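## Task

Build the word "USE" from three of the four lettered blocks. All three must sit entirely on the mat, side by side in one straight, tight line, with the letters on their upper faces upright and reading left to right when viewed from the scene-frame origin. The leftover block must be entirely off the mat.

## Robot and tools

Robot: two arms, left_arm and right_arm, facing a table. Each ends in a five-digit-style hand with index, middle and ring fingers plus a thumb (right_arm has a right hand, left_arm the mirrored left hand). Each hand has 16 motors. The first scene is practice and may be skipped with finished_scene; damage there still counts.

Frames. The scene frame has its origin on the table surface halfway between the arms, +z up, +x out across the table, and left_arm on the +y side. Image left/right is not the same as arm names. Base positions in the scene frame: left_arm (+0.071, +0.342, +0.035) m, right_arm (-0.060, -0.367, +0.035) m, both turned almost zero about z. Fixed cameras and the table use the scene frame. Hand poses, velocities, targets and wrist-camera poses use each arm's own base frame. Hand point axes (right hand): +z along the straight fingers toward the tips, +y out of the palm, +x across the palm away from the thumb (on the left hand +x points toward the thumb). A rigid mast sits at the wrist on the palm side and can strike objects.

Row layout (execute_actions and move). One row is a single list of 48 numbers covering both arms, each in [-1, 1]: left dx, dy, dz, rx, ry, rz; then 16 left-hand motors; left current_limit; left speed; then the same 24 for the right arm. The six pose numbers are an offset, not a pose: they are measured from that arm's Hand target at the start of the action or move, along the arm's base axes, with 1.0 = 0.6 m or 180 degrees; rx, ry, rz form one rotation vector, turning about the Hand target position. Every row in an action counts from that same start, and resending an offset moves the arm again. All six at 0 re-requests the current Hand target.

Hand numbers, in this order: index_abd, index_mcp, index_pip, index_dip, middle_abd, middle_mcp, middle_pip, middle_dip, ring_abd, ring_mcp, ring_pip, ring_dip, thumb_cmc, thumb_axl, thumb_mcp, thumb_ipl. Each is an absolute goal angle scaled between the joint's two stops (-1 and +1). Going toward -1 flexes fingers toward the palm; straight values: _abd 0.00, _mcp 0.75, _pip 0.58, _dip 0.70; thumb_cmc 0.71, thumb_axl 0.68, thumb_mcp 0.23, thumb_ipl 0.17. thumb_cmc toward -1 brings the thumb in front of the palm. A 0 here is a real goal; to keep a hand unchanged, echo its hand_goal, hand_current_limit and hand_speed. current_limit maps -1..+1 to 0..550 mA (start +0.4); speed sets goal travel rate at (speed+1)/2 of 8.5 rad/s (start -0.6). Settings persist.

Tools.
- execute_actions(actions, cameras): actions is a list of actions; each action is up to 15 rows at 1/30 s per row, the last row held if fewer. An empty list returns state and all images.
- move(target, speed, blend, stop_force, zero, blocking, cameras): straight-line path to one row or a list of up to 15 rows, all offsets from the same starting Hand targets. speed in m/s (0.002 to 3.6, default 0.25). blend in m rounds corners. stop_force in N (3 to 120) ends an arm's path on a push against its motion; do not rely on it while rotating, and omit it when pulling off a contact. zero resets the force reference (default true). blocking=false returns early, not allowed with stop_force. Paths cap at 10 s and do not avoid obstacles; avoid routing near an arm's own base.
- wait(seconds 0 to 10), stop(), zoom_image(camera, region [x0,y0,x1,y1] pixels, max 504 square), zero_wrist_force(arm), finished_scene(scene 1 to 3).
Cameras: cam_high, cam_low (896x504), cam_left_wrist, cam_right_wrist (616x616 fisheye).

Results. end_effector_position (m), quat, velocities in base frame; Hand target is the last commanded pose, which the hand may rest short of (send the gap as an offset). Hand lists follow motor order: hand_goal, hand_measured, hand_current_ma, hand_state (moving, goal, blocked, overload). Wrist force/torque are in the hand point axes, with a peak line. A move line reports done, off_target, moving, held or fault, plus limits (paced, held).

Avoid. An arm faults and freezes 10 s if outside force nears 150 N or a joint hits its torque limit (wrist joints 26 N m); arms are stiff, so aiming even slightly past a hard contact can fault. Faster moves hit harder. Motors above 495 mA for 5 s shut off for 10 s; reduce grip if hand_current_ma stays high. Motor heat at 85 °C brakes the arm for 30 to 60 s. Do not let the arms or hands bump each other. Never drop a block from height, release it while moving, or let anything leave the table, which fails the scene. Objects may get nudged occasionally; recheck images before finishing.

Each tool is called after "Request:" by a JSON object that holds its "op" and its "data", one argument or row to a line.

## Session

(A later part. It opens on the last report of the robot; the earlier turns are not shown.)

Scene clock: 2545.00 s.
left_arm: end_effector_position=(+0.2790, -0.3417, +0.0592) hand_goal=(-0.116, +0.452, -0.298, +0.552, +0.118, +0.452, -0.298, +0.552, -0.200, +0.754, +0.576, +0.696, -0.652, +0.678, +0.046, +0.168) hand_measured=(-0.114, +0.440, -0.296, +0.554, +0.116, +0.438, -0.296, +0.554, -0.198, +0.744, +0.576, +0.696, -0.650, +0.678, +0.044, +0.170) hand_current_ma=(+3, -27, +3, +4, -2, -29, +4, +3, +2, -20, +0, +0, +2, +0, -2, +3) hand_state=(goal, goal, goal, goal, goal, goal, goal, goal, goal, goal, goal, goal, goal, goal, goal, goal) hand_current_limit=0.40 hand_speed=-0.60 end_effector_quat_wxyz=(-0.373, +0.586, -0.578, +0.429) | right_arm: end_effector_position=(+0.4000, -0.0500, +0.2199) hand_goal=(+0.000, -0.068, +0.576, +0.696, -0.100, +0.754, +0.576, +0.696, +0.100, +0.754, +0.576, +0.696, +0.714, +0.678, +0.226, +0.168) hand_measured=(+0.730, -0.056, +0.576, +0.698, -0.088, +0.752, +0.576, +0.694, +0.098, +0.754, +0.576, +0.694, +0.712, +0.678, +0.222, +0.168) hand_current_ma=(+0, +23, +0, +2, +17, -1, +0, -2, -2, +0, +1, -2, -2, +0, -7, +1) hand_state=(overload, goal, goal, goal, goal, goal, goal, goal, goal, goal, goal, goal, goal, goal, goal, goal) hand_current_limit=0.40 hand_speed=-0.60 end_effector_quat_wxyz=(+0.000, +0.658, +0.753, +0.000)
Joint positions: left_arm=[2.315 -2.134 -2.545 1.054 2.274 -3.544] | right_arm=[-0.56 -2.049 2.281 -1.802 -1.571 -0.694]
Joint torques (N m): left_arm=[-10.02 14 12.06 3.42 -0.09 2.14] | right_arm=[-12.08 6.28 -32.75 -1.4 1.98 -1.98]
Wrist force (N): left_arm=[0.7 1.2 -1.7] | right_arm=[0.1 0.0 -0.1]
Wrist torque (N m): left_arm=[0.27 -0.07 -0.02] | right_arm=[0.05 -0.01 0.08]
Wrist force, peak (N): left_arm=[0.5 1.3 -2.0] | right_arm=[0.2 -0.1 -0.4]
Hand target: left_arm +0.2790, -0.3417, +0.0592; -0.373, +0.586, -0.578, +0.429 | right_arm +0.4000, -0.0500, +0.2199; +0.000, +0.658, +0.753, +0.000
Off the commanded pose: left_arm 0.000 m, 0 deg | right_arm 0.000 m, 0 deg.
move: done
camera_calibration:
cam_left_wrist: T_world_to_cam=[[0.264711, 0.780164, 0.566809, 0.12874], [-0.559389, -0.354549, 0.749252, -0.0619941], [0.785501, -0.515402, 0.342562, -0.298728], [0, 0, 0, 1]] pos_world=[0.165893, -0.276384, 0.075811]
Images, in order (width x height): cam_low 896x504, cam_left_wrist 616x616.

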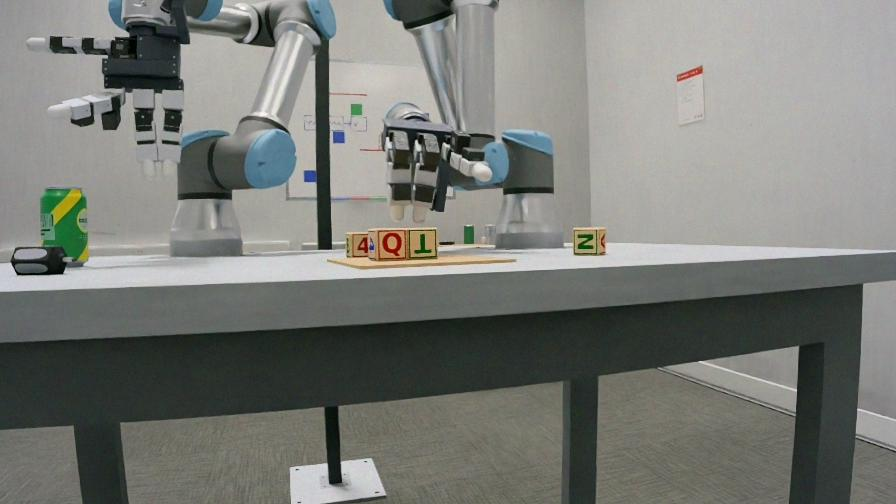

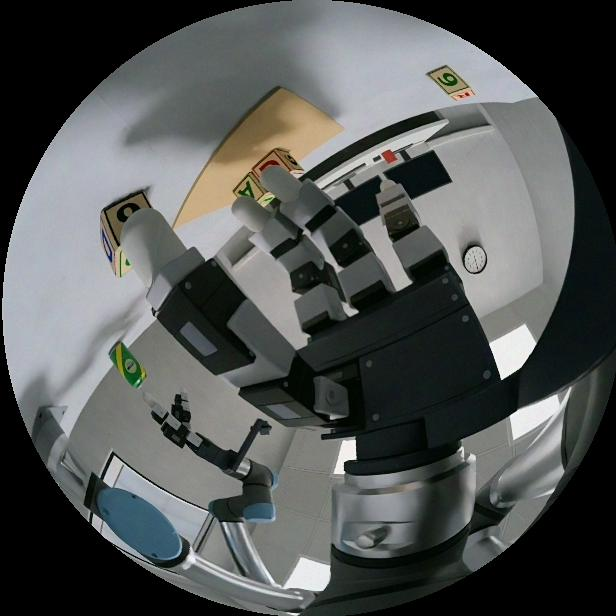

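Request:
{"op": "move", "data": {
  "target": [
    [0,0,0.2353,0,0,0,-0.116,0.452,-0.298,0.552,0.118,0.452,-0.298,0.552,-0.2,0.754,0.576,0.696,-0.652,0.678,0.046,0.168,0.4,-0.6,0,0,0,0,0,0,0,-0.068,0.576,0.696,-0.1,0.754,0.576,0.696,0.1,0.754,0.576,0.696,0.714,0.678,0.226,0.168,0.4,-0.6],
    [0.2917,0.7433,0.2353,0,0,0.0239,-0.116,0.452,-0.298,0.552,0.118,0.452,-0.298,0.552,-0.2,0.754,0.576,0.696,-0.652,0.678,0.046,0.168,0.4,-0.6,0,0,0,0,0,0,0,-0.068,0.576,0.696,-0.1,0.754,0.576,0.696,0.1,0.754,0.576,0.696,0.714,0.678,0.226,0.168,0.4,-0.6]
  ],
  "speed": 0.4,
  "blend": [0.03,0]
}}

Scene clock: 2565.40 s.
left_arm: end_effector_position=(+0.4539, +0.1043, +0.2004) hand_goal=(-0.116, +0.452, -0.298, +0.552, +0.118, +0.452, -0.298, +0.552, -0.200, +0.754, +0.576, +0.696, -0.652, +0.678, +0.046, +0.168) hand_measured=(-0.114, +0.440, -0.296, +0.554, +0.116, +0.440, -0.296, +0.554, -0.198, +0.744, +0.576, +0.696, -0.650, +0.678, +0.044, +0.170) hand_current_ma=(+3, -27, +3, +4, -2, -29, +4, +3, +2, -20, +0, +0, +1, +0, -2, +3) hand_state=(goal, goal, goal, goal, goal, goal, goal, goal, goal, goal, goal, goal, goal, goal, goal, goal) hand_current_limit=0.40 hand_speed=-0.60 end_effector_quat_wxyz=(-0.389, +0.607, -0.556, +0.414) | right_arm: end_effector_position=(+0.4000, -0.0500, +0.2199) hand_goal=(+0.000, -0.068, +0.576, +0.696, -0.100, +0.754, +0.576, +0.696, +0.100, +0.754, +0.576, +0.696, +0.714, +0.678, +0.226, +0.168) hand_measured=(+0.730, -0.056, +0.576, +0.698, -0.088, +0.752, +0.576, +0.694, +0.098, +0.754, +0.576, +0.694, +0.712, +0.678, +0.222, +0.168) hand_current_ma=(+0, +23, +0, +2, +17, -1, +0, -2, -2, +0, +1, -2, -2, +0, -7, +1) hand_state=(overload, goal, goal, goal, goal, goal, goal, goal, goal, goal, goal, goal, goal, goal, goal, goal) hand_current_limit=0.40 hand_speed=-0.60 end_effector_quat_wxyz=(+0.000, +0.658, +0.753, +0.000)
Joint positions: left_arm=[4.059 -1.519 -2.544 0.372 0.744 -2.793] | right_arm=[-0.56 -2.049 2.281 -1.802 -1.571 -0.694]
Joint torques (N m): left_arm=[-9.49 -0.63 22.03 3.62 -1.94 -2.63] | right_arm=[-11.87 5.9 -32.6 -1.44 2.02 -1.96]
Wrist force (N): left_arm=[0.6 0.9 -1.7] | right_arm=[-0.1 -0.1 0.0]
Wrist torque (N m): left_arm=[0.23 -0.08 0.07] | right_arm=[0.03 0.03 0.06]
Wrist force, peak (N): left_arm=[2.0 -0.7 -2.5] | right_arm=[0.3 -0.2 -0.2]
Hand target: left_arm +0.4540, +0.1043, +0.2003; -0.389, +0.607, -0.556, +0.414 | right_arm +0.4000, -0.0500, +0.2199; +0.000, +0.658, +0.753, +0.000
Off the commanded pose: left_arm 0.000 m, 0 deg | right_arm 0.000 m, 0 deg.
move: done

Request:
{"op": "move", "data": {
  "target": [
    [0,0,0,0,0,0,-0.116,0.452,-0.298,0.552,0.118,0.452,-0.298,0.552,-0.2,0.754,0.576,0.696,-0.652,0.678,0.046,0.168,0.4,-0.6,0.08,0.15,0.05,0,0,-0.5,0,0.863,0.576,0.696,-0.1,0.754,0.576,0.696,0.1,0.754,0.576,0.696,0.714,0.678,0.226,0.168,0.4,-0.6],
    [0,0,0,0,0,0,-0.116,0.452,-0.298,0.552,0.118,0.452,-0.298,0.552,-0.2,0.754,0.576,0.696,-0.652,0.678,0.046,0.168,0.4,-0.6,0.1667,0.3333,0.05,0,0,-1.0,0,0.863,0.576,0.696,-0.233,0.562,-0.737,0.986,0.233,0.562,-0.737,0.986,-0.929,0.678,0.09,0.168,0.4,-0.6],
    [0,0,0,0,0,0,-0.116,0.452,-0.298,0.552,0.118,0.452,-0.298,0.552,-0.2,0.754,0.576,0.696,-0.652,0.678,0.046,0.168,0.4,-0.6,0.1667,0.3333,0.05,0.6033,0.0811,-0.7934,0,0.863,0.576,0.696,-0.233,0.562,-0.737,0.986,0.233,0.562,-0.737,0.986,-0.929,0.678,0.09,0.168,0.4,-0.6]
  ],
  "speed": 0.45,
  "blend": [0.03,0.02,0],
  "cameras": ["cam_high"]
}}

Scene clock: 2613.13 s.
left_arm: end_effector_position=(+0.4540, +0.1043, +0.2003) hand_goal=(-0.116, +0.452, -0.298, +0.552, +0.118, +0.452, -0.298, +0.552, -0.200, +0.754, +0.576, +0.696, -0.652, +0.678, +0.046, +0.168) hand_measured=(-0.114, +0.440, -0.296, +0.554, +0.116, +0.440, -0.296, +0.554, -0.198, +0.744, +0.576, +0.696, -0.650, +0.678, +0.044, +0.170) hand_current_ma=(+3, -27, +3, +4, -2, -29, +4, +3, +2, -20, +0, +0, +1, +0, -2, +3) hand_state=(goal, goal, goal, goal, goal, goal, goal, goal, goal, goal, goal, goal, goal, goal, goal, goal) hand_current_limit=0.40 hand_speed=-0.60 end_effector_quat_wxyz=(-0.389, +0.607, -0.556, +0.414) | right_arm: end_effector_position=(+0.5000, +0.1500, +0.2499) hand_goal=(+0.000, +0.864, +0.576, +0.696, -0.232, +0.562, -0.736, +0.986, +0.234, +0.562, -0.736, +0.986, -0.928, +0.678, +0.090, +0.168) hand_measured=(+0.728, +0.858, +0.576, +0.698, -0.228, +0.558, -0.734, +0.984, +0.228, +0.560, -0.732, +0.984, -0.926, +0.678, +0.088, +0.168) hand_current_ma=(+0, -8, +0, +2, +5, -6, +2, -3, -7, -3, +6, -1, +2, +0, -3, +1) hand_state=(overload, goal, goal, goal, goal, goal, goal, goal, goal, goal, goal, goal, goal, goal, goal, goal) hand_current_limit=0.40 hand_speed=-0.60 end_effector_quat_wxyz=(-0.458, +0.597, -0.522, +0.401)
Joint positions: left_arm=[4.059 -1.52 -2.544 0.372 0.744 -2.793] | right_arm=[-0.108 -1.561 2.402 -3.714 -1.338 3.078]
Joint torques (N m): left_arm=[-10.53 -0.56 23.19 3.4 -0.85 -2.41] | right_arm=[-12.38 -7.68 -11.64 -4.19 2.23 2.32]
Wrist force (N): left_arm=[0.6 0.8 -1.6] | right_arm=[0.3 -0.3 -0.2]
Wrist torque (N m): left_arm=[0.19 -0.07 0.08] | right_arm=[0.23 -0.04 0.09]
Wrist force, peak (N): left_arm=[0.6 1.0 -1.9] | right_arm=[-0.2 -0.5 -0.5]
Hand target: left_arm +0.4540, +0.1043, +0.2003; -0.389, +0.607, -0.556, +0.414 | right_arm +0.5000, +0.1500, +0.2499; -0.458, +0.597, -0.522, +0.401
Off the commanded pose: left_arm 0.000 m, 0 deg | right_arm 0.000 m, 0 deg.
move: done; blend cut to 0 m at target 2
Images, in order (width x height): cam_high 896x504.

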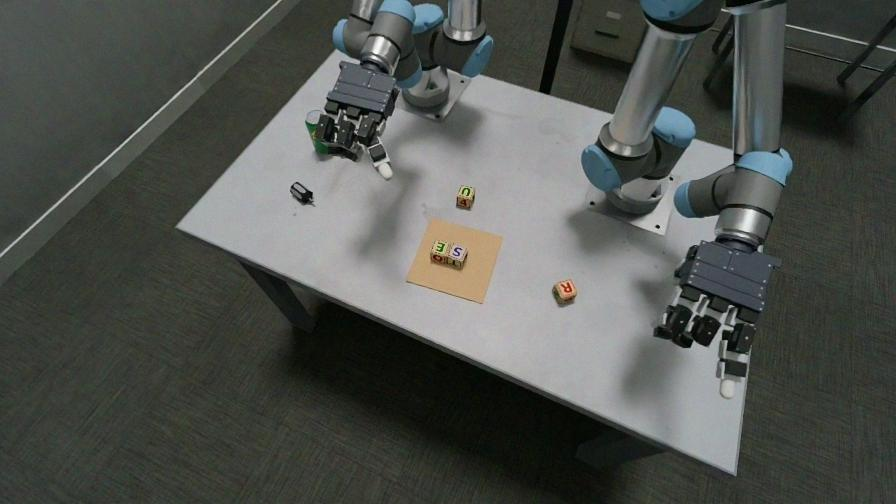

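Request:
{"op": "move", "data": {
  "target": [0,0,0,0,0,0,-0.116,0.452,-0.298,0.552,0.118,0.452,-0.298,0.552,-0.2,0.754,0.576,0.696,-0.652,0.678,0.046,0.168,0.4,-0.6,-0.2217,0.3395,-0.1667,0,0,0,0,0.863,0.576,0.696,-0.233,0.562,-0.737,0.986,0.233,0.562,-0.737,0.986,-0.929,0.678,0.09,0.168,0.4,-0.6],
  "speed": 0.3,
  "cameras": ["cam_low"]
}}

Scene clock: 2619.90 s.
left_arm: end_effector_position=(+0.4540, +0.1043, +0.2003) hand_goal=(-0.116, +0.452, -0.298, +0.552, +0.118, +0.452, -0.298, +0.552, -0.200, +0.754, +0.576, +0.696, -0.652, +0.678, +0.046, +0.168) hand_measured=(-0.114, +0.440, -0.296, +0.554, +0.116, +0.440, -0.296, +0.554, -0.198, +0.744, +0.576, +0.696, -0.650, +0.678, +0.044, +0.170) hand_current_ma=(+3, -27, +3, +4, -2, -29, +4, +3, +2, -20, +0, +0, +1, +0, -2, +3) hand_state=(goal, goal, goal, goal, goal, goal, goal, goal, goal, goal, goal, goal, goal, goal, goal, goal) hand_current_limit=0.40 hand_speed=-0.60 end_effector_quat_wxyz=(-0.389, +0.607, -0.556, +0.414) | right_arm: end_effector_position=(+0.3670, +0.3537, +0.1499) hand_goal=(+0.000, +0.864, +0.576, +0.696, -0.232, +0.562, -0.736, +0.986, +0.234, +0.562, -0.736, +0.986, -0.928, +0.678, +0.090, +0.168) hand_measured=(+0.728, +0.858, +0.576, +0.698, -0.228, +0.556, -0.734, +0.984, +0.228, +0.558, -0.732, +0.984, -0.926, +0.678, +0.088, +0.168) hand_current_ma=(+0, -9, +0, +2, +5, -8, +2, -3, -6, -4, +6, -1, +2, +0, -3, +1) hand_state=(overload, goal, goal, goal, goal, goal, goal, goal, goal, goal, goal, goal, goal, goal, goal, goal) hand_current_limit=0.40 hand_speed=-0.60 end_effector_quat_wxyz=(-0.458, +0.597, -0.522, +0.401)
Joint positions: left_arm=[4.059 -1.52 -2.544 0.372 0.744 -2.793] | right_arm=[0.666 -1.213 2.405 -4.033 -2.084 3.293]
Joint torques (N m): left_arm=[-10.12 -1.15 23.3 3.25 -0.41 -2.32] | right_arm=[13.05 -16.98 -18.68 -0.89 -2.41 2.39]
Wrist force (N): left_arm=[0.5 1.1 -1.4] | right_arm=[0.3 -0.2 -0.1]
Wrist torque (N m): left_arm=[0.22 -0.05 0.07] | right_arm=[0.25 -0.06 0.10]
Wrist force, peak (N): left_arm=[0.5 1.1 -1.9] | right_arm=[1.7 -1.0 0.2]
Hand target: left_arm +0.4540, +0.1043, +0.2003; -0.389, +0.607, -0.556, +0.414 | right_arm +0.3670, +0.3537, +0.1499; -0.458, +0.597, -0.522, +0.401
Off the commanded pose: left_arm 0.000 m, 0 deg | right_arm 0.000 m, 0 deg.
move: done
Images, in order (width x height): cam_low 896x504.

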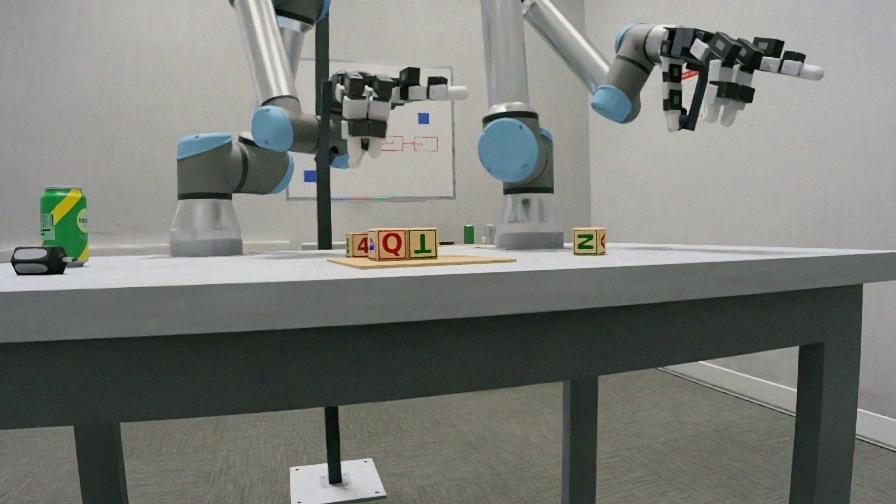

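Request:
{"op": "move", "data": {
  "target": [0,0,0,0,0,0,-0.116,0.452,-0.298,0.552,0.118,0.452,-0.298,0.552,-0.2,0.754,0.576,0.696,-0.652,0.678,0.046,0.168,0.4,-0.6,0,0,-0.23,0,0,0,0,0.863,0.576,0.696,-0.233,0.562,-0.737,0.986,0.233,0.562,-0.737,0.986,-0.929,0.678,0.09,0.168,0.4,-0.6],
  "speed": 0.08,
  "stop_force": 5,
  "cameras": ["cam_low","cam_right_wrist"]
}}

Request:
{"op": "zoom_image", "data": {
  "camera": "cam_low",
  "region": [300, 150, 480, 280]
}}

Scene clock: 2630.10 s.
left_arm: end_effector_position=(+0.4540, +0.1043, +0.2003) hand_goal=(-0.116, +0.452, -0.298, +0.552, +0.118, +0.452, -0.298, +0.552, -0.200, +0.754, +0.576, +0.696, -0.652, +0.678, +0.046, +0.168) hand_measured=(-0.114, +0.440, -0.296, +0.554, +0.116, +0.440, -0.296, +0.554, -0.198, +0.744, +0.576, +0.696, -0.650, +0.678, +0.044, +0.170) hand_current_ma=(+3, -27, +3, +4, -2, -29, +4, +3, +2, -20, +0, +0, +1, +0, -2, +3) hand_state=(goal, goal, goal, goal, goal, goal, goal, goal, goal, goal, goal, goal, goal, goal, goal, goal) hand_current_limit=0.40 hand_speed=-0.60 end_effector_quat_wxyz=(-0.389, +0.607, -0.556, +0.414) | right_arm: end_effector_position=(+0.3670, +0.3537, +0.0119) hand_goal=(+0.000, +0.864, +0.576, +0.696, -0.232, +0.562, -0.736, +0.986, +0.234, +0.562, -0.736, +0.986, -0.928, +0.678, +0.090, +0.168) hand_measured=(+0.728, +0.858, +0.576, +0.698, -0.228, +0.556, -0.734, +0.984, +0.228, +0.558, -0.732, +0.984, -0.926, +0.678, +0.088, +0.168) hand_current_ma=(+0, -9, +0, +2, +5, -8, +2, -3, -6, -4, +6, -1, +2, +0, -3, +1) hand_state=(overload, goal, goal, goal, goal, goal, goal, goal, goal, goal, goal, goal, goal, goal, goal, goal) hand_current_limit=0.40 hand_speed=-0.60 end_effector_quat_wxyz=(-0.458, +0.597, -0.522, +0.401)
Joint positions: left_arm=[4.059 -1.52 -2.544 0.372 0.744 -2.793] | right_arm=[0.666 -0.742 2.362 -4.461 -2.084 3.293]
Joint torques (N m): left_arm=[-9.86 -0.16 23.4 3.1 -0.46 -2.11] | right_arm=[11.56 -26.55 -9.62 -4.21 1.03 -2.03]
Wrist force (N): left_arm=[0.6 0.7 -1.5] | right_arm=[0.5 -0.1 0.2]
Wrist torque (N m): left_arm=[0.17 -0.08 0.09] | right_arm=[0.24 -0.08 0.14]
Wrist force, peak (N): left_arm=[0.6 1.2 -1.8] | right_arm=[0.5 -0.8 -0.3]
Hand target: left_arm +0.4540, +0.1043, +0.2003; -0.389, +0.607, -0.556, +0.414 | right_arm +0.3670, +0.3537, +0.0119; -0.458, +0.597, -0.522, +0.401
Off the commanded pose: left_arm 0.000 m, 0 deg | right_arm 0.000 m, 0 deg.
move: done
camera_calibration:
cam_right_wrist: T_world_to_cam=[[-0.240403, 0.721352, -0.649506, -0.12794], [-0.647478, 0.379346, 0.660961, 0.0486813], [0.723173, 0.579437, 0.375863, -0.344451], [0, 0, 0, 1]] pos_world=[0.249861, 0.27341, 0.0141924]
Images, in order (width x height): cam_low 896x504, cam_right_wrist 616x616.

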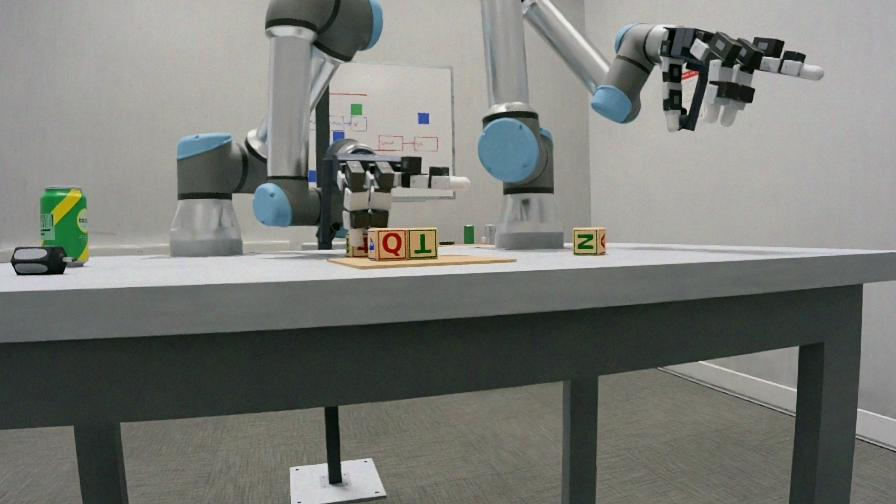

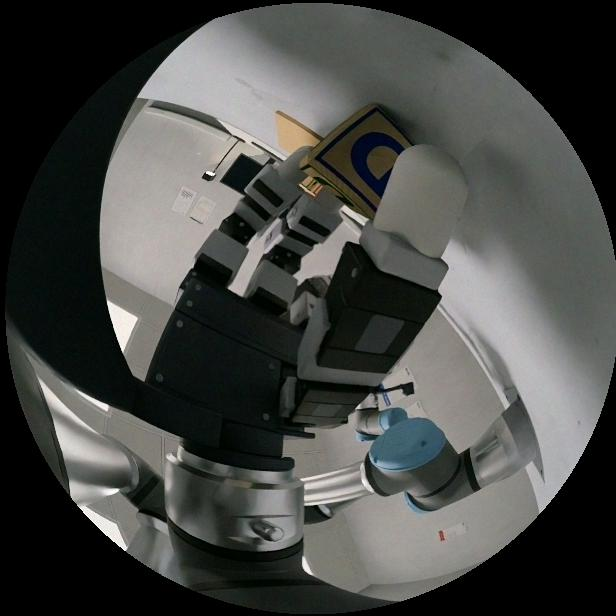

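Scaled by 2.800 from the camera's 896x504 image, which has a finer 1280x720 frame.

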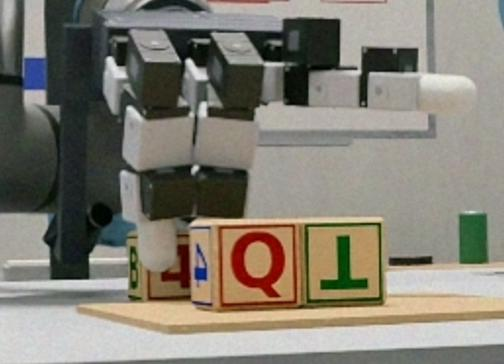

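Request:
{"op": "move", "data": {
  "target": [0,0,0,0,0,0,-0.116,0.452,-0.298,0.552,0.118,0.452,-0.298,0.552,-0.2,0.754,0.576,0.696,-0.652,0.678,0.046,0.168,0.4,-0.6,0,0,0,0,0,0,0,0.863,0.576,0.696,-0.233,0.26,-0.737,0.986,0.233,0.26,-0.737,0.986,-0.929,0.678,-0.135,0.168,0.0,-0.9],
  "cameras": ["cam_low"]
}}

Request:
{"op": "zoom_image", "data": {
  "camera": "cam_low",
  "region": [300, 150, 480, 280]
}}

Scene clock: 2636.73 s.
left_arm: end_effector_position=(+0.4540, +0.1043, +0.2003) hand_goal=(-0.116, +0.452, -0.298, +0.552, +0.118, +0.452, -0.298, +0.552, -0.200, +0.754, +0.576, +0.696, -0.652, +0.678, +0.046, +0.168) hand_measured=(-0.114, +0.440, -0.296, +0.554, +0.116, +0.440, -0.296, +0.554, -0.198, +0.744, +0.576, +0.696, -0.650, +0.678, +0.044, +0.170) hand_current_ma=(+3, -27, +3, +4, -2, -29, +4, +3, +2, -20, +0, +0, +1, +0, -2, +3) hand_state=(goal, goal, goal, goal, goal, goal, goal, goal, goal, goal, goal, goal, goal, goal, goal, goal) hand_current_limit=0.40 hand_speed=-0.60 end_effector_quat_wxyz=(-0.389, +0.607, -0.556, +0.414) | right_arm: end_effector_position=(+0.3670, +0.3537, +0.0119) hand_goal=(+0.000, +0.864, +0.576, +0.696, -0.232, +0.260, -0.736, +0.986, +0.234, +0.260, -0.736, +0.986, -0.928, +0.678, -0.134, +0.168) hand_measured=(+0.728, +0.858, +0.576, +0.698, -0.228, +0.364, -0.728, +0.990, +0.228, +0.366, -0.726, +0.992, -0.924, +0.678, -0.048, +0.188) hand_current_ma=(+0, -9, +0, +2, +5, +275, +11, +5, -8, +275, +18, +8, +3, +0, +275, +56) hand_state=(overload, goal, goal, goal, goal, blocked, goal, goal, goal, blocked, goal, goal, goal, goal, blocked, goal) hand_current_limit=0.00 hand_speed=-0.90 end_effector_quat_wxyz=(-0.458, +0.597, -0.522, +0.401)
Joint positions: left_arm=[4.059 -1.52 -2.544 0.372 0.744 -2.793] | right_arm=[0.666 -0.742 2.362 -4.461 -2.084 3.293]
Joint torques (N m): left_arm=[-9.6 0.78 22.56 3.17 -0.45 -2.34] | right_arm=[11.96 -26.84 -5.4 -1.7 1.07 -1.79]
Wrist force (N): left_arm=[0.4 0.8 -1.6] | right_arm=[0.3 -6.6 0.2]
Wrist torque (N m): left_arm=[0.20 -0.04 0.07] | right_arm=[0.13 -0.07 -0.13]
Wrist force, peak (N): left_arm=[0.7 0.9 -2.0] | right_arm=[0.3 -6.6 0.3]
Hand target: left_arm +0.4540, +0.1043, +0.2003; -0.389, +0.607, -0.556, +0.414 | right_arm +0.3670, +0.3537, +0.0119; -0.458, +0.597, -0.522, +0.401
Off the commanded pose: left_arm 0.000 m, 0 deg | right_arm 0.000 m, 0 deg.
move: done
Images, in order (width x height): cam_low 896x504.

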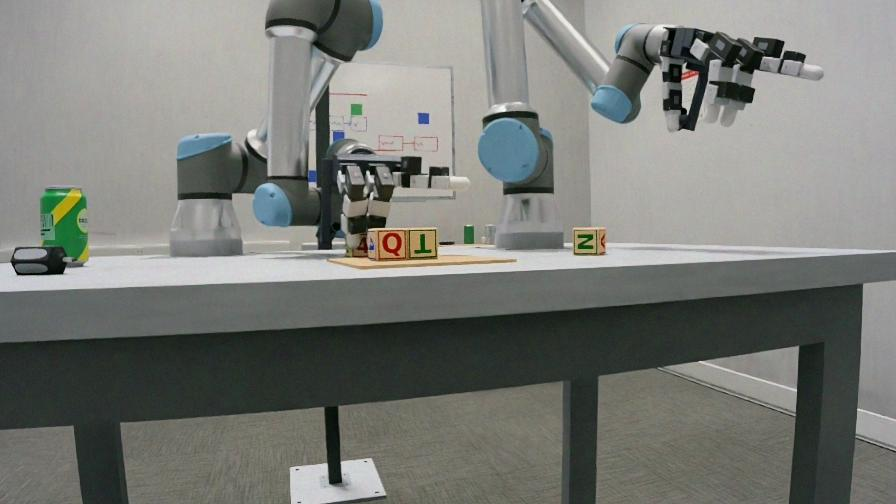

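Scaled by 2.800 from the camera's 896x504 image, which has a finer 1280x720 frame.

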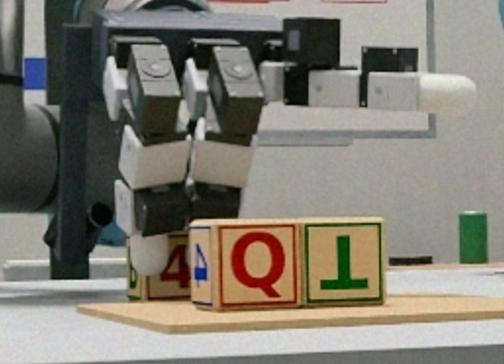

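Request:
{"op": "move", "data": {
  "target": [
    [0,0,0,0,0,0,-0.116,0.452,-0.298,0.552,0.118,0.452,-0.298,0.552,-0.2,0.754,0.576,0.696,-0.652,0.678,0.046,0.168,0.4,-0.6,0,0,0.1333,0,0,0,0,0.863,0.576,0.696,-0.233,0.26,-0.737,0.986,0.233,0.26,-0.737,0.986,-0.929,0.678,-0.135,0.168,0.0,-0.9],
    [0,0,0,0,0,0,-0.116,0.452,-0.298,0.552,0.118,0.452,-0.298,0.552,-0.2,0.754,0.576,0.696,-0.652,0.678,0.046,0.168,0.4,-0.6,0.298,0.1773,0.1333,0,0,0,0,0.863,0.576,0.696,-0.233,0.26,-0.737,0.986,0.233,0.26,-0.737,0.986,-0.929,0.678,-0.135,0.168,0.0,-0.9]
  ],
  "speed": [0.12,0.2],
  "blend": [0.02,0],
  "cameras": ["cam_low","cam_high"]
}}

Request:
{"op": "zoom_image", "data": {
  "camera": "cam_low",
  "region": [340, 130, 520, 280]
}}

Scene clock: 2655.37 s.
left_arm: end_effector_position=(+0.4540, +0.1043, +0.2003) hand_goal=(-0.116, +0.452, -0.298, +0.552, +0.118, +0.452, -0.298, +0.552, -0.200, +0.754, +0.576, +0.696, -0.652, +0.678, +0.046, +0.168) hand_measured=(-0.114, +0.440, -0.296, +0.554, +0.116, +0.440, -0.296, +0.554, -0.198, +0.744, +0.576, +0.696, -0.650, +0.678, +0.044, +0.170) hand_current_ma=(+3, -27, +3, +4, -2, -29, +4, +3, +2, -20, +0, +0, +1, +0, -2, +3) hand_state=(goal, goal, goal, goal, goal, goal, goal, goal, goal, goal, goal, goal, goal, goal, goal, goal) hand_current_limit=0.40 hand_speed=-0.60 end_effector_quat_wxyz=(-0.389, +0.607, -0.556, +0.414) | right_arm: end_effector_position=(+0.5457, +0.4600, +0.0918) hand_goal=(+0.000, +0.864, +0.576, +0.696, -0.232, +0.260, -0.736, +0.986, +0.234, +0.260, -0.736, +0.986, -0.928, +0.678, -0.134, +0.168) hand_measured=(+0.728, +0.858, +0.576, +0.698, -0.228, +0.344, -0.716, +0.998, +0.226, +0.322, -0.720, +0.994, -0.896, +0.688, -0.048, +0.198) hand_current_ma=(+0, -10, +0, +2, +5, +275, +41, +19, -12, +196, +32, +12, +79, +21, +275, +106) hand_state=(overload, goal, goal, goal, goal, blocked, blocked, goal, goal, blocked, goal, goal, blocked, goal, blocked, blocked) hand_current_limit=0.00 hand_speed=-0.90 end_effector_quat_wxyz=(-0.458, +0.597, -0.522, +0.401)
Joint positions: left_arm=[4.059 -1.52 -2.544 0.372 0.744 -2.793] | right_arm=[0.615 -0.818 1.841 -3.872 -2.035 3.276]
Joint torques (N m): left_arm=[-9.16 0.12 23.23 3.29 -0.33 -2.21] | right_arm=[-7.4 -36.94 -20.83 -1.36 -2.04 0.44]
Wrist force (N): left_arm=[0.7 0.9 -1.7] | right_arm=[0.1 0.2 0.3]
Wrist torque (N m): left_arm=[0.22 -0.09 0.10] | right_arm=[0.26 -0.03 0.19]
Wrist force, peak (N): left_arm=[0.7 0.8 -2.0] | right_arm=[0.4 -6.9 0.2]
Hand target: left_arm +0.4540, +0.1043, +0.2003; -0.389, +0.607, -0.556, +0.414 | right_arm +0.5458, +0.4601, +0.0918; -0.458, +0.597, -0.522, +0.401
Off the commanded pose: left_arm 0.000 m, 0 deg | right_arm 0.000 m, 0 deg.
move: done
Images, in order (width x height): cam_high 896x504, cam_low 896x504.

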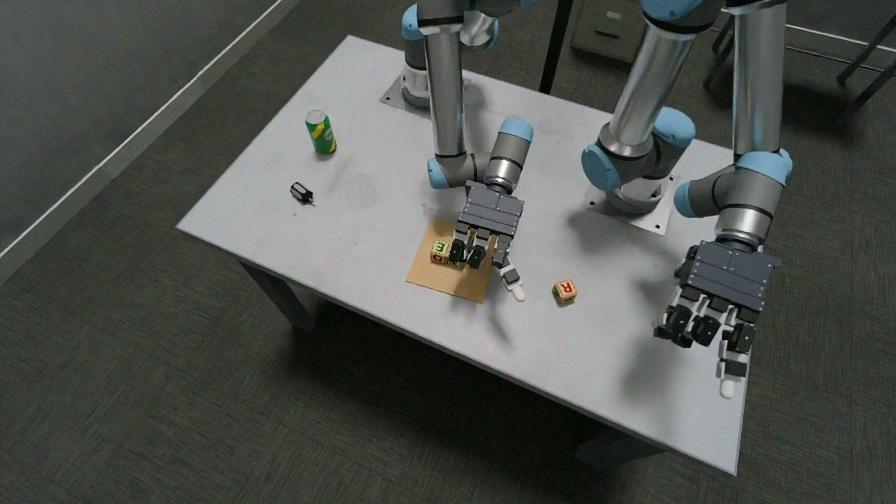

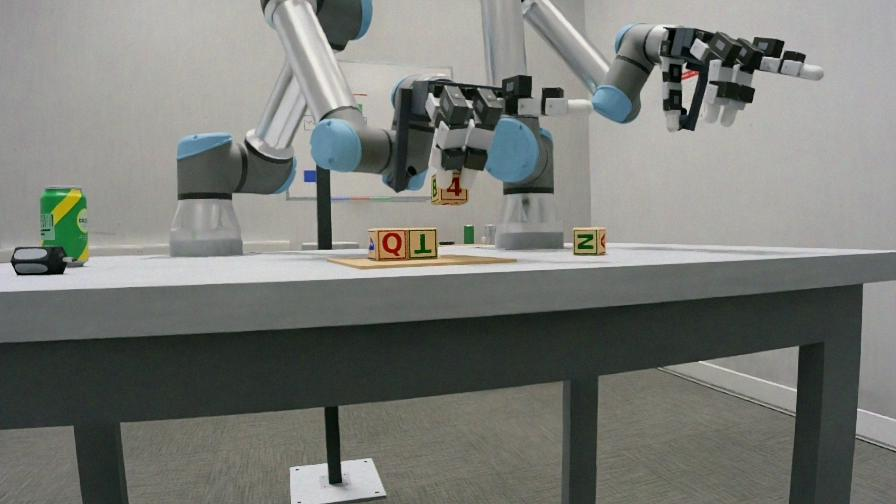

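Scaled by 2.800 from the camera's 896x504 image, which has a finer 1280x720 frame.

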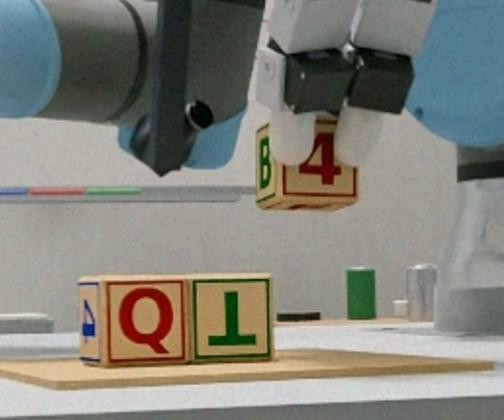

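Request:
{"op": "move", "data": {
  "target": [0,0,0,0,0,0,-0.116,0.452,-0.298,0.552,0.118,0.452,-0.298,0.552,-0.2,0.754,0.576,0.696,-0.652,0.678,0.046,0.168,0.4,-0.6,0,0,-0.14,0,0,0,0,0.863,0.576,0.696,-0.233,0.26,-0.737,0.986,0.233,0.26,-0.737,0.986,-0.929,0.678,-0.135,0.168,0.0,-0.9],
  "speed": 0.03,
  "stop_force": 4,
  "cameras": ["cam_low"]
}}

Request:
{"op": "zoom_image", "data": {
  "camera": "cam_low",
  "region": [340, 130, 520, 280]
}}

Scene clock: 2673.93 s.
left_arm: end_effector_position=(+0.4540, +0.1043, +0.2003) hand_goal=(-0.116, +0.452, -0.298, +0.552, +0.118, +0.452, -0.298, +0.552, -0.200, +0.754, +0.576, +0.696, -0.652, +0.678, +0.046, +0.168) hand_measured=(-0.114, +0.440, -0.296, +0.554, +0.116, +0.440, -0.296, +0.554, -0.198, +0.744, +0.576, +0.696, -0.650, +0.678, +0.044, +0.170) hand_current_ma=(+3, -27, +3, +4, -2, -29, +4, +3, +2, -20, +0, +0, +1, +0, -2, +3) hand_state=(goal, goal, goal, goal, goal, goal, goal, goal, goal, goal, goal, goal, goal, goal, goal, goal) hand_current_limit=0.40 hand_speed=-0.60 end_effector_quat_wxyz=(-0.389, +0.607, -0.556, +0.414) | right_arm: end_effector_position=(+0.5457, +0.4601, +0.0182) hand_goal=(+0.000, +0.864, +0.576, +0.696, -0.232, +0.260, -0.736, +0.986, +0.234, +0.260, -0.736, +0.986, -0.928, +0.678, -0.134, +0.168) hand_measured=(+0.728, +0.858, +0.576, +0.698, -0.228, +0.344, -0.714, +0.998, +0.224, +0.318, -0.712, +0.998, -0.898, +0.688, -0.048, +0.198) hand_current_ma=(+0, -11, +0, +2, +5, +275, +45, +21, -15, +182, +49, +19, +73, +20, +275, +106) hand_state=(overload, goal, goal, goal, goal, blocked, blocked, goal, goal, blocked, blocked, goal, blocked, goal, blocked, blocked) hand_current_limit=0.00 hand_speed=-0.90 end_effector_quat_wxyz=(-0.458, +0.597, -0.522, +0.401)
Joint positions: left_arm=[4.059 -1.52 -2.544 0.372 0.744 -2.793] | right_arm=[0.615 -0.659 1.813 -4.003 -2.035 3.276]
Joint torques (N m): left_arm=[-8.25 -0.29 23.34 3.23 -0.45 -2.22] | right_arm=[5.16 -61.27 -5.56 -0.96 -0.58 1.37]
Wrist force (N): left_arm=[0.4 0.8 -1.5] | right_arm=[0.3 0.1 0.2]
Wrist torque (N m): left_arm=[0.20 -0.05 0.07] | right_arm=[0.28 -0.06 0.23]
Wrist force, peak (N): left_arm=[0.6 1.0 -1.9] | right_arm=[1.3 -5.0 0.8]
Hand target: left_arm +0.4540, +0.1043, +0.2003; -0.389, +0.607, -0.556, +0.414 | right_arm +0.5457, +0.4601, +0.0182; -0.458, +0.597, -0.522, +0.401 (not the last commanded pose)
Off the commanded pose: left_arm 0.000 m, 0 deg | right_arm 0.010 m, 0 deg.
move: contact (right_arm)
Images, in order (width x height): cam_low 896x504.

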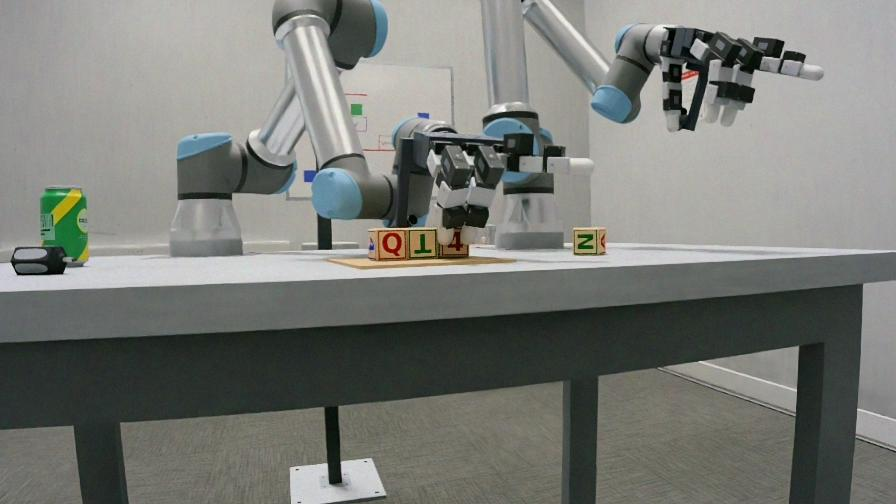

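Scaled by 2.800 from the camera's 896x504 image, which has a finer 1280x720 frame.

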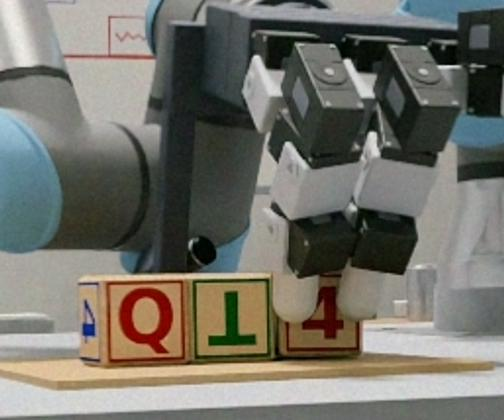

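Request:
{"op": "move", "data": {
  "target": [0,0,0,0,0,0,-0.116,0.452,-0.298,0.552,0.118,0.452,-0.298,0.552,-0.2,0.754,0.576,0.696,-0.652,0.678,0.046,0.168,0.4,-0.6,0,0,-0.002,0,0,0,0,0.863,0.576,0.696,-0.233,0.562,-0.737,0.986,0.233,0.562,-0.737,0.986,-0.929,0.678,0.09,0.168,0.2,-0.85],
  "speed": 0.02,
  "cameras": ["cam_low"]
}}

Request:
{"op": "zoom_image", "data": {
  "camera": "cam_low",
  "region": [340, 130, 520, 280]
}}

Scene clock: 2680.93 s.
left_arm: end_effector_position=(+0.4540, +0.1043, +0.2003) hand_goal=(-0.116, +0.452, -0.298, +0.552, +0.118, +0.452, -0.298, +0.552, -0.200, +0.754, +0.576, +0.696, -0.652, +0.678, +0.046, +0.168) hand_measured=(-0.114, +0.440, -0.296, +0.554, +0.116, +0.440, -0.296, +0.554, -0.198, +0.744, +0.576, +0.696, -0.650, +0.678, +0.044, +0.170) hand_current_ma=(+3, -27, +3, +4, -2, -29, +4, +3, +2, -20, +0, +0, +1, +0, -2, +3) hand_state=(goal, goal, goal, goal, goal, goal, goal, goal, goal, goal, goal, goal, goal, goal, goal, goal) hand_current_limit=0.40 hand_speed=-0.60 end_effector_quat_wxyz=(-0.389, +0.607, -0.556, +0.414) | right_arm: end_effector_position=(+0.5457, +0.4601, +0.0170) hand_goal=(+0.000, +0.864, +0.576, +0.696, -0.232, +0.562, -0.736, +0.986, +0.234, +0.562, -0.736, +0.986, -0.928, +0.678, +0.090, +0.168) hand_measured=(+0.728, +0.858, +0.576, +0.698, -0.228, +0.550, -0.732, +0.990, +0.230, +0.544, -0.734, +0.988, -0.920, +0.682, +0.088, +0.170) hand_current_ma=(+0, -11, +0, +2, +5, -21, +6, +4, -5, -37, +3, +2, +14, +5, -4, +3) hand_state=(overload, goal, goal, goal, goal, goal, goal, goal, goal, goal, goal, goal, goal, goal, goal, goal) hand_current_limit=0.20 hand_speed=-0.85 end_effector_quat_wxyz=(-0.458, +0.597, -0.522, +0.401)
Joint positions: left_arm=[4.059 -1.52 -2.544 0.372 0.744 -2.793] | right_arm=[0.615 -0.657 1.812 -4.004 -2.035 3.276]
Joint torques (N m): left_arm=[-9.1 -0.71 22.43 3.14 -0.37 -2.09] | right_arm=[4.55 -39.92 -19.91 -4.14 -0.56 1.45]
Wrist force (N): left_arm=[0.6 1.0 -1.8] | right_arm=[0.2 -0.4 -0.1]
Wrist torque (N m): left_arm=[0.25 -0.08 0.08] | right_arm=[0.24 -0.04 0.21]
Wrist force, peak (N): left_arm=[0.6 0.8 -2.0] | right_arm=[0.5 0.3 0.3]
Hand target: left_arm +0.4540, +0.1043, +0.2003; -0.389, +0.607, -0.556, +0.414 | right_arm +0.5457, +0.4601, +0.0170; -0.458, +0.597, -0.522, +0.401
Off the commanded pose: left_arm 0.000 m, 0 deg | right_arm 0.000 m, 0 deg.
move: done
Images, in order (width x height): cam_low 896x504.

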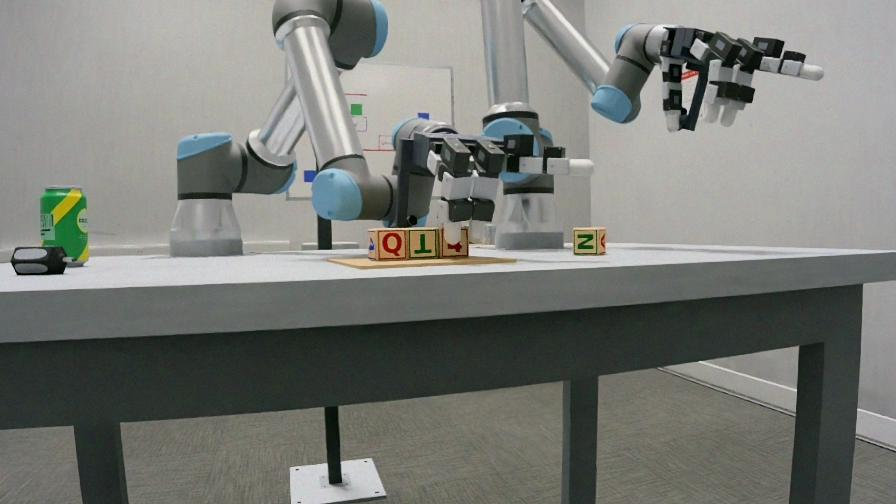

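Scaled by 2.800 from the camera's 896x504 image, which has a finer 1280x720 frame.

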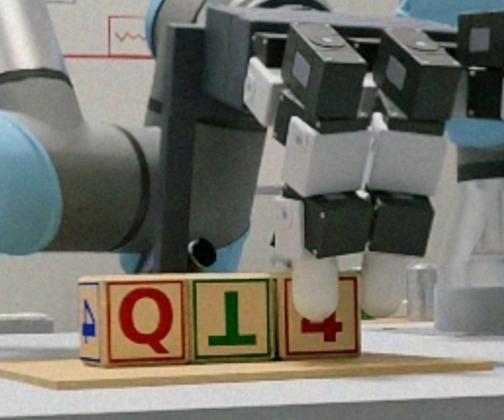

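Request:
{"op": "move", "data": {
  "target": [
    [0,0,0,0,0,0,-0.116,0.452,-0.298,0.552,0.118,0.452,-0.298,0.552,-0.2,0.754,0.576,0.696,-0.652,0.678,0.046,0.168,0.4,-0.6,0,0,0.2,0,0,0,0,0.863,0.576,0.696,-0.233,0.562,-0.737,0.986,0.233,0.562,-0.737,0.986,-0.929,0.678,0.09,0.168,0.2,-0.85],
    [0,0,0,0,0,0,-0.116,0.452,-0.298,0.552,0.118,0.452,-0.298,0.552,-0.2,0.754,0.576,0.696,-0.652,0.678,0.046,0.168,0.4,-0.6,-0.2,-0.4,0.3,0,0,0,0,0.863,0.576,0.696,-0.233,0.562,-0.737,0.986,0.233,0.562,-0.737,0.986,-0.929,0.678,0.09,0.168,0.2,-0.85]
  ],
  "speed": [0.1,0.35],
  "blend": [0.02,0],
  "cameras": ["cam_low","cam_high"]
}}

Request:
{"op": "zoom_image", "data": {
  "camera": "cam_high",
  "region": [400, 215, 510, 305]
}}

Request:
{"op": "zoom_image", "data": {
  "camera": "cam_low",
  "region": [340, 210, 500, 280]
}}

Scene clock: 2698.53 s.
left_arm: end_effector_position=(+0.4540, +0.1043, +0.2003) hand_goal=(-0.116, +0.452, -0.298, +0.552, +0.118, +0.452, -0.298, +0.552, -0.200, +0.754, +0.576, +0.696, -0.652, +0.678, +0.046, +0.168) hand_measured=(-0.114, +0.440, -0.296, +0.554, +0.116, +0.440, -0.296, +0.554, -0.198, +0.744, +0.576, +0.696, -0.650, +0.678, +0.044, +0.170) hand_current_ma=(+3, -27, +3, +4, -2, -29, +4, +3, +2, -20, +0, +0, +1, +0, -2, +3) hand_state=(goal, goal, goal, goal, goal, goal, goal, goal, goal, goal, goal, goal, goal, goal, goal, goal) hand_current_limit=0.40 hand_speed=-0.60 end_effector_quat_wxyz=(-0.389, +0.607, -0.556, +0.414) | right_arm: end_effector_position=(+0.4257, +0.2201, +0.1970) hand_goal=(+0.000, +0.864, +0.576, +0.696, -0.232, +0.562, -0.736, +0.986, +0.234, +0.562, -0.736, +0.986, -0.928, +0.678, +0.090, +0.168) hand_measured=(+0.728, +0.858, +0.576, +0.698, -0.228, +0.552, -0.732, +0.990, +0.230, +0.546, -0.734, +0.988, -0.920, +0.682, +0.088, +0.170) hand_current_ma=(+0, -11, +0, +2, +5, -19, +6, +4, -4, -35, +2, +2, +11, +5, -3, +3) hand_state=(overload, goal, goal, goal, goal, goal, goal, goal, goal, goal, goal, goal, goal, goal, goal, goal) hand_current_limit=0.20 hand_speed=-0.85 end_effector_quat_wxyz=(-0.458, +0.597, -0.522, +0.401)
Joint positions: left_arm=[4.059 -1.52 -2.544 0.372 0.744 -2.793] | right_arm=[0.155 -1.478 2.545 -3.948 -1.592 3.147]
Joint torques (N m): left_arm=[-8.3 -0.9 22.36 3.06 -0.34 -2.28] | right_arm=[-14.43 -27.95 -7.67 -1.31 2.03 -2.04]
Wrist force (N): left_arm=[0.4 0.8 -1.8] | right_arm=[0.1 -0.4 0.0]
Wrist torque (N m): left_arm=[0.22 -0.05 0.07] | right_arm=[0.20 0.00 0.18]
Wrist force, peak (N): left_arm=[0.8 0.9 -1.9] | right_arm=[1.3 -0.3 -0.8]
Hand target: left_arm +0.4540, +0.1043, +0.2003; -0.389, +0.607, -0.556, +0.414 | right_arm +0.4257, +0.2201, +0.1970; -0.458, +0.597, -0.522, +0.401
Off the commanded pose: left_arm 0.000 m, 0 deg | right_arm 0.000 m, 0 deg.
move: done
Images, in order (width x height): cam_high 896x504, cam_low 896x504.

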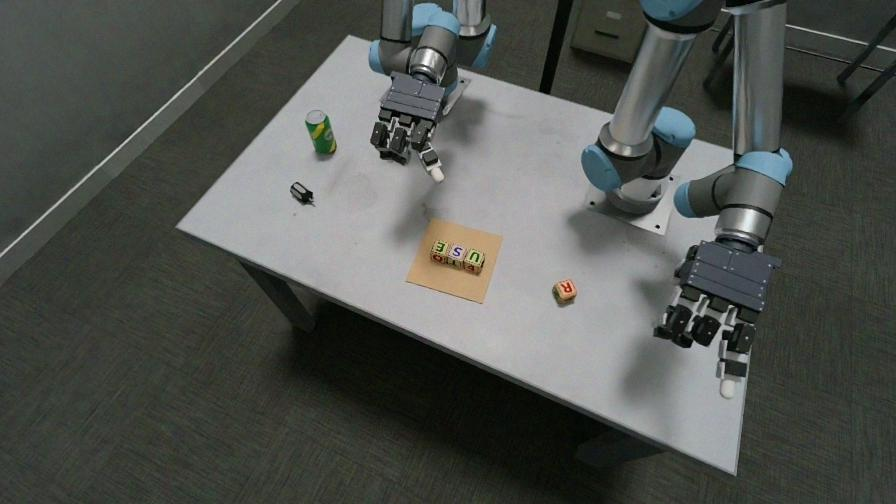

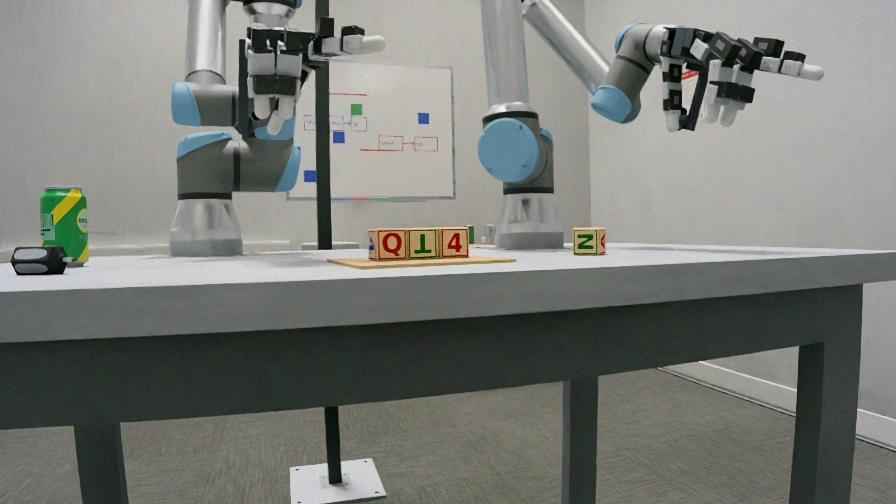

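Scaled by 4.582 from the camera's 896x504 image, which has a finer 1280x720 frame.

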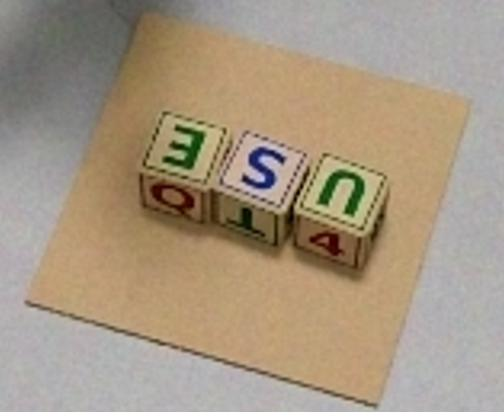

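Scaled by 3.150 from the camera's 896x504 image, which has a finer 1280x720 frame.

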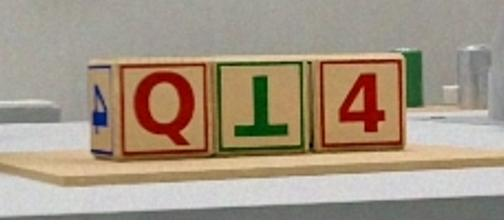

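Request:
{"op": "finished_scene", "data": {
  "scene": 1
}}

The scene is finished: the task was done.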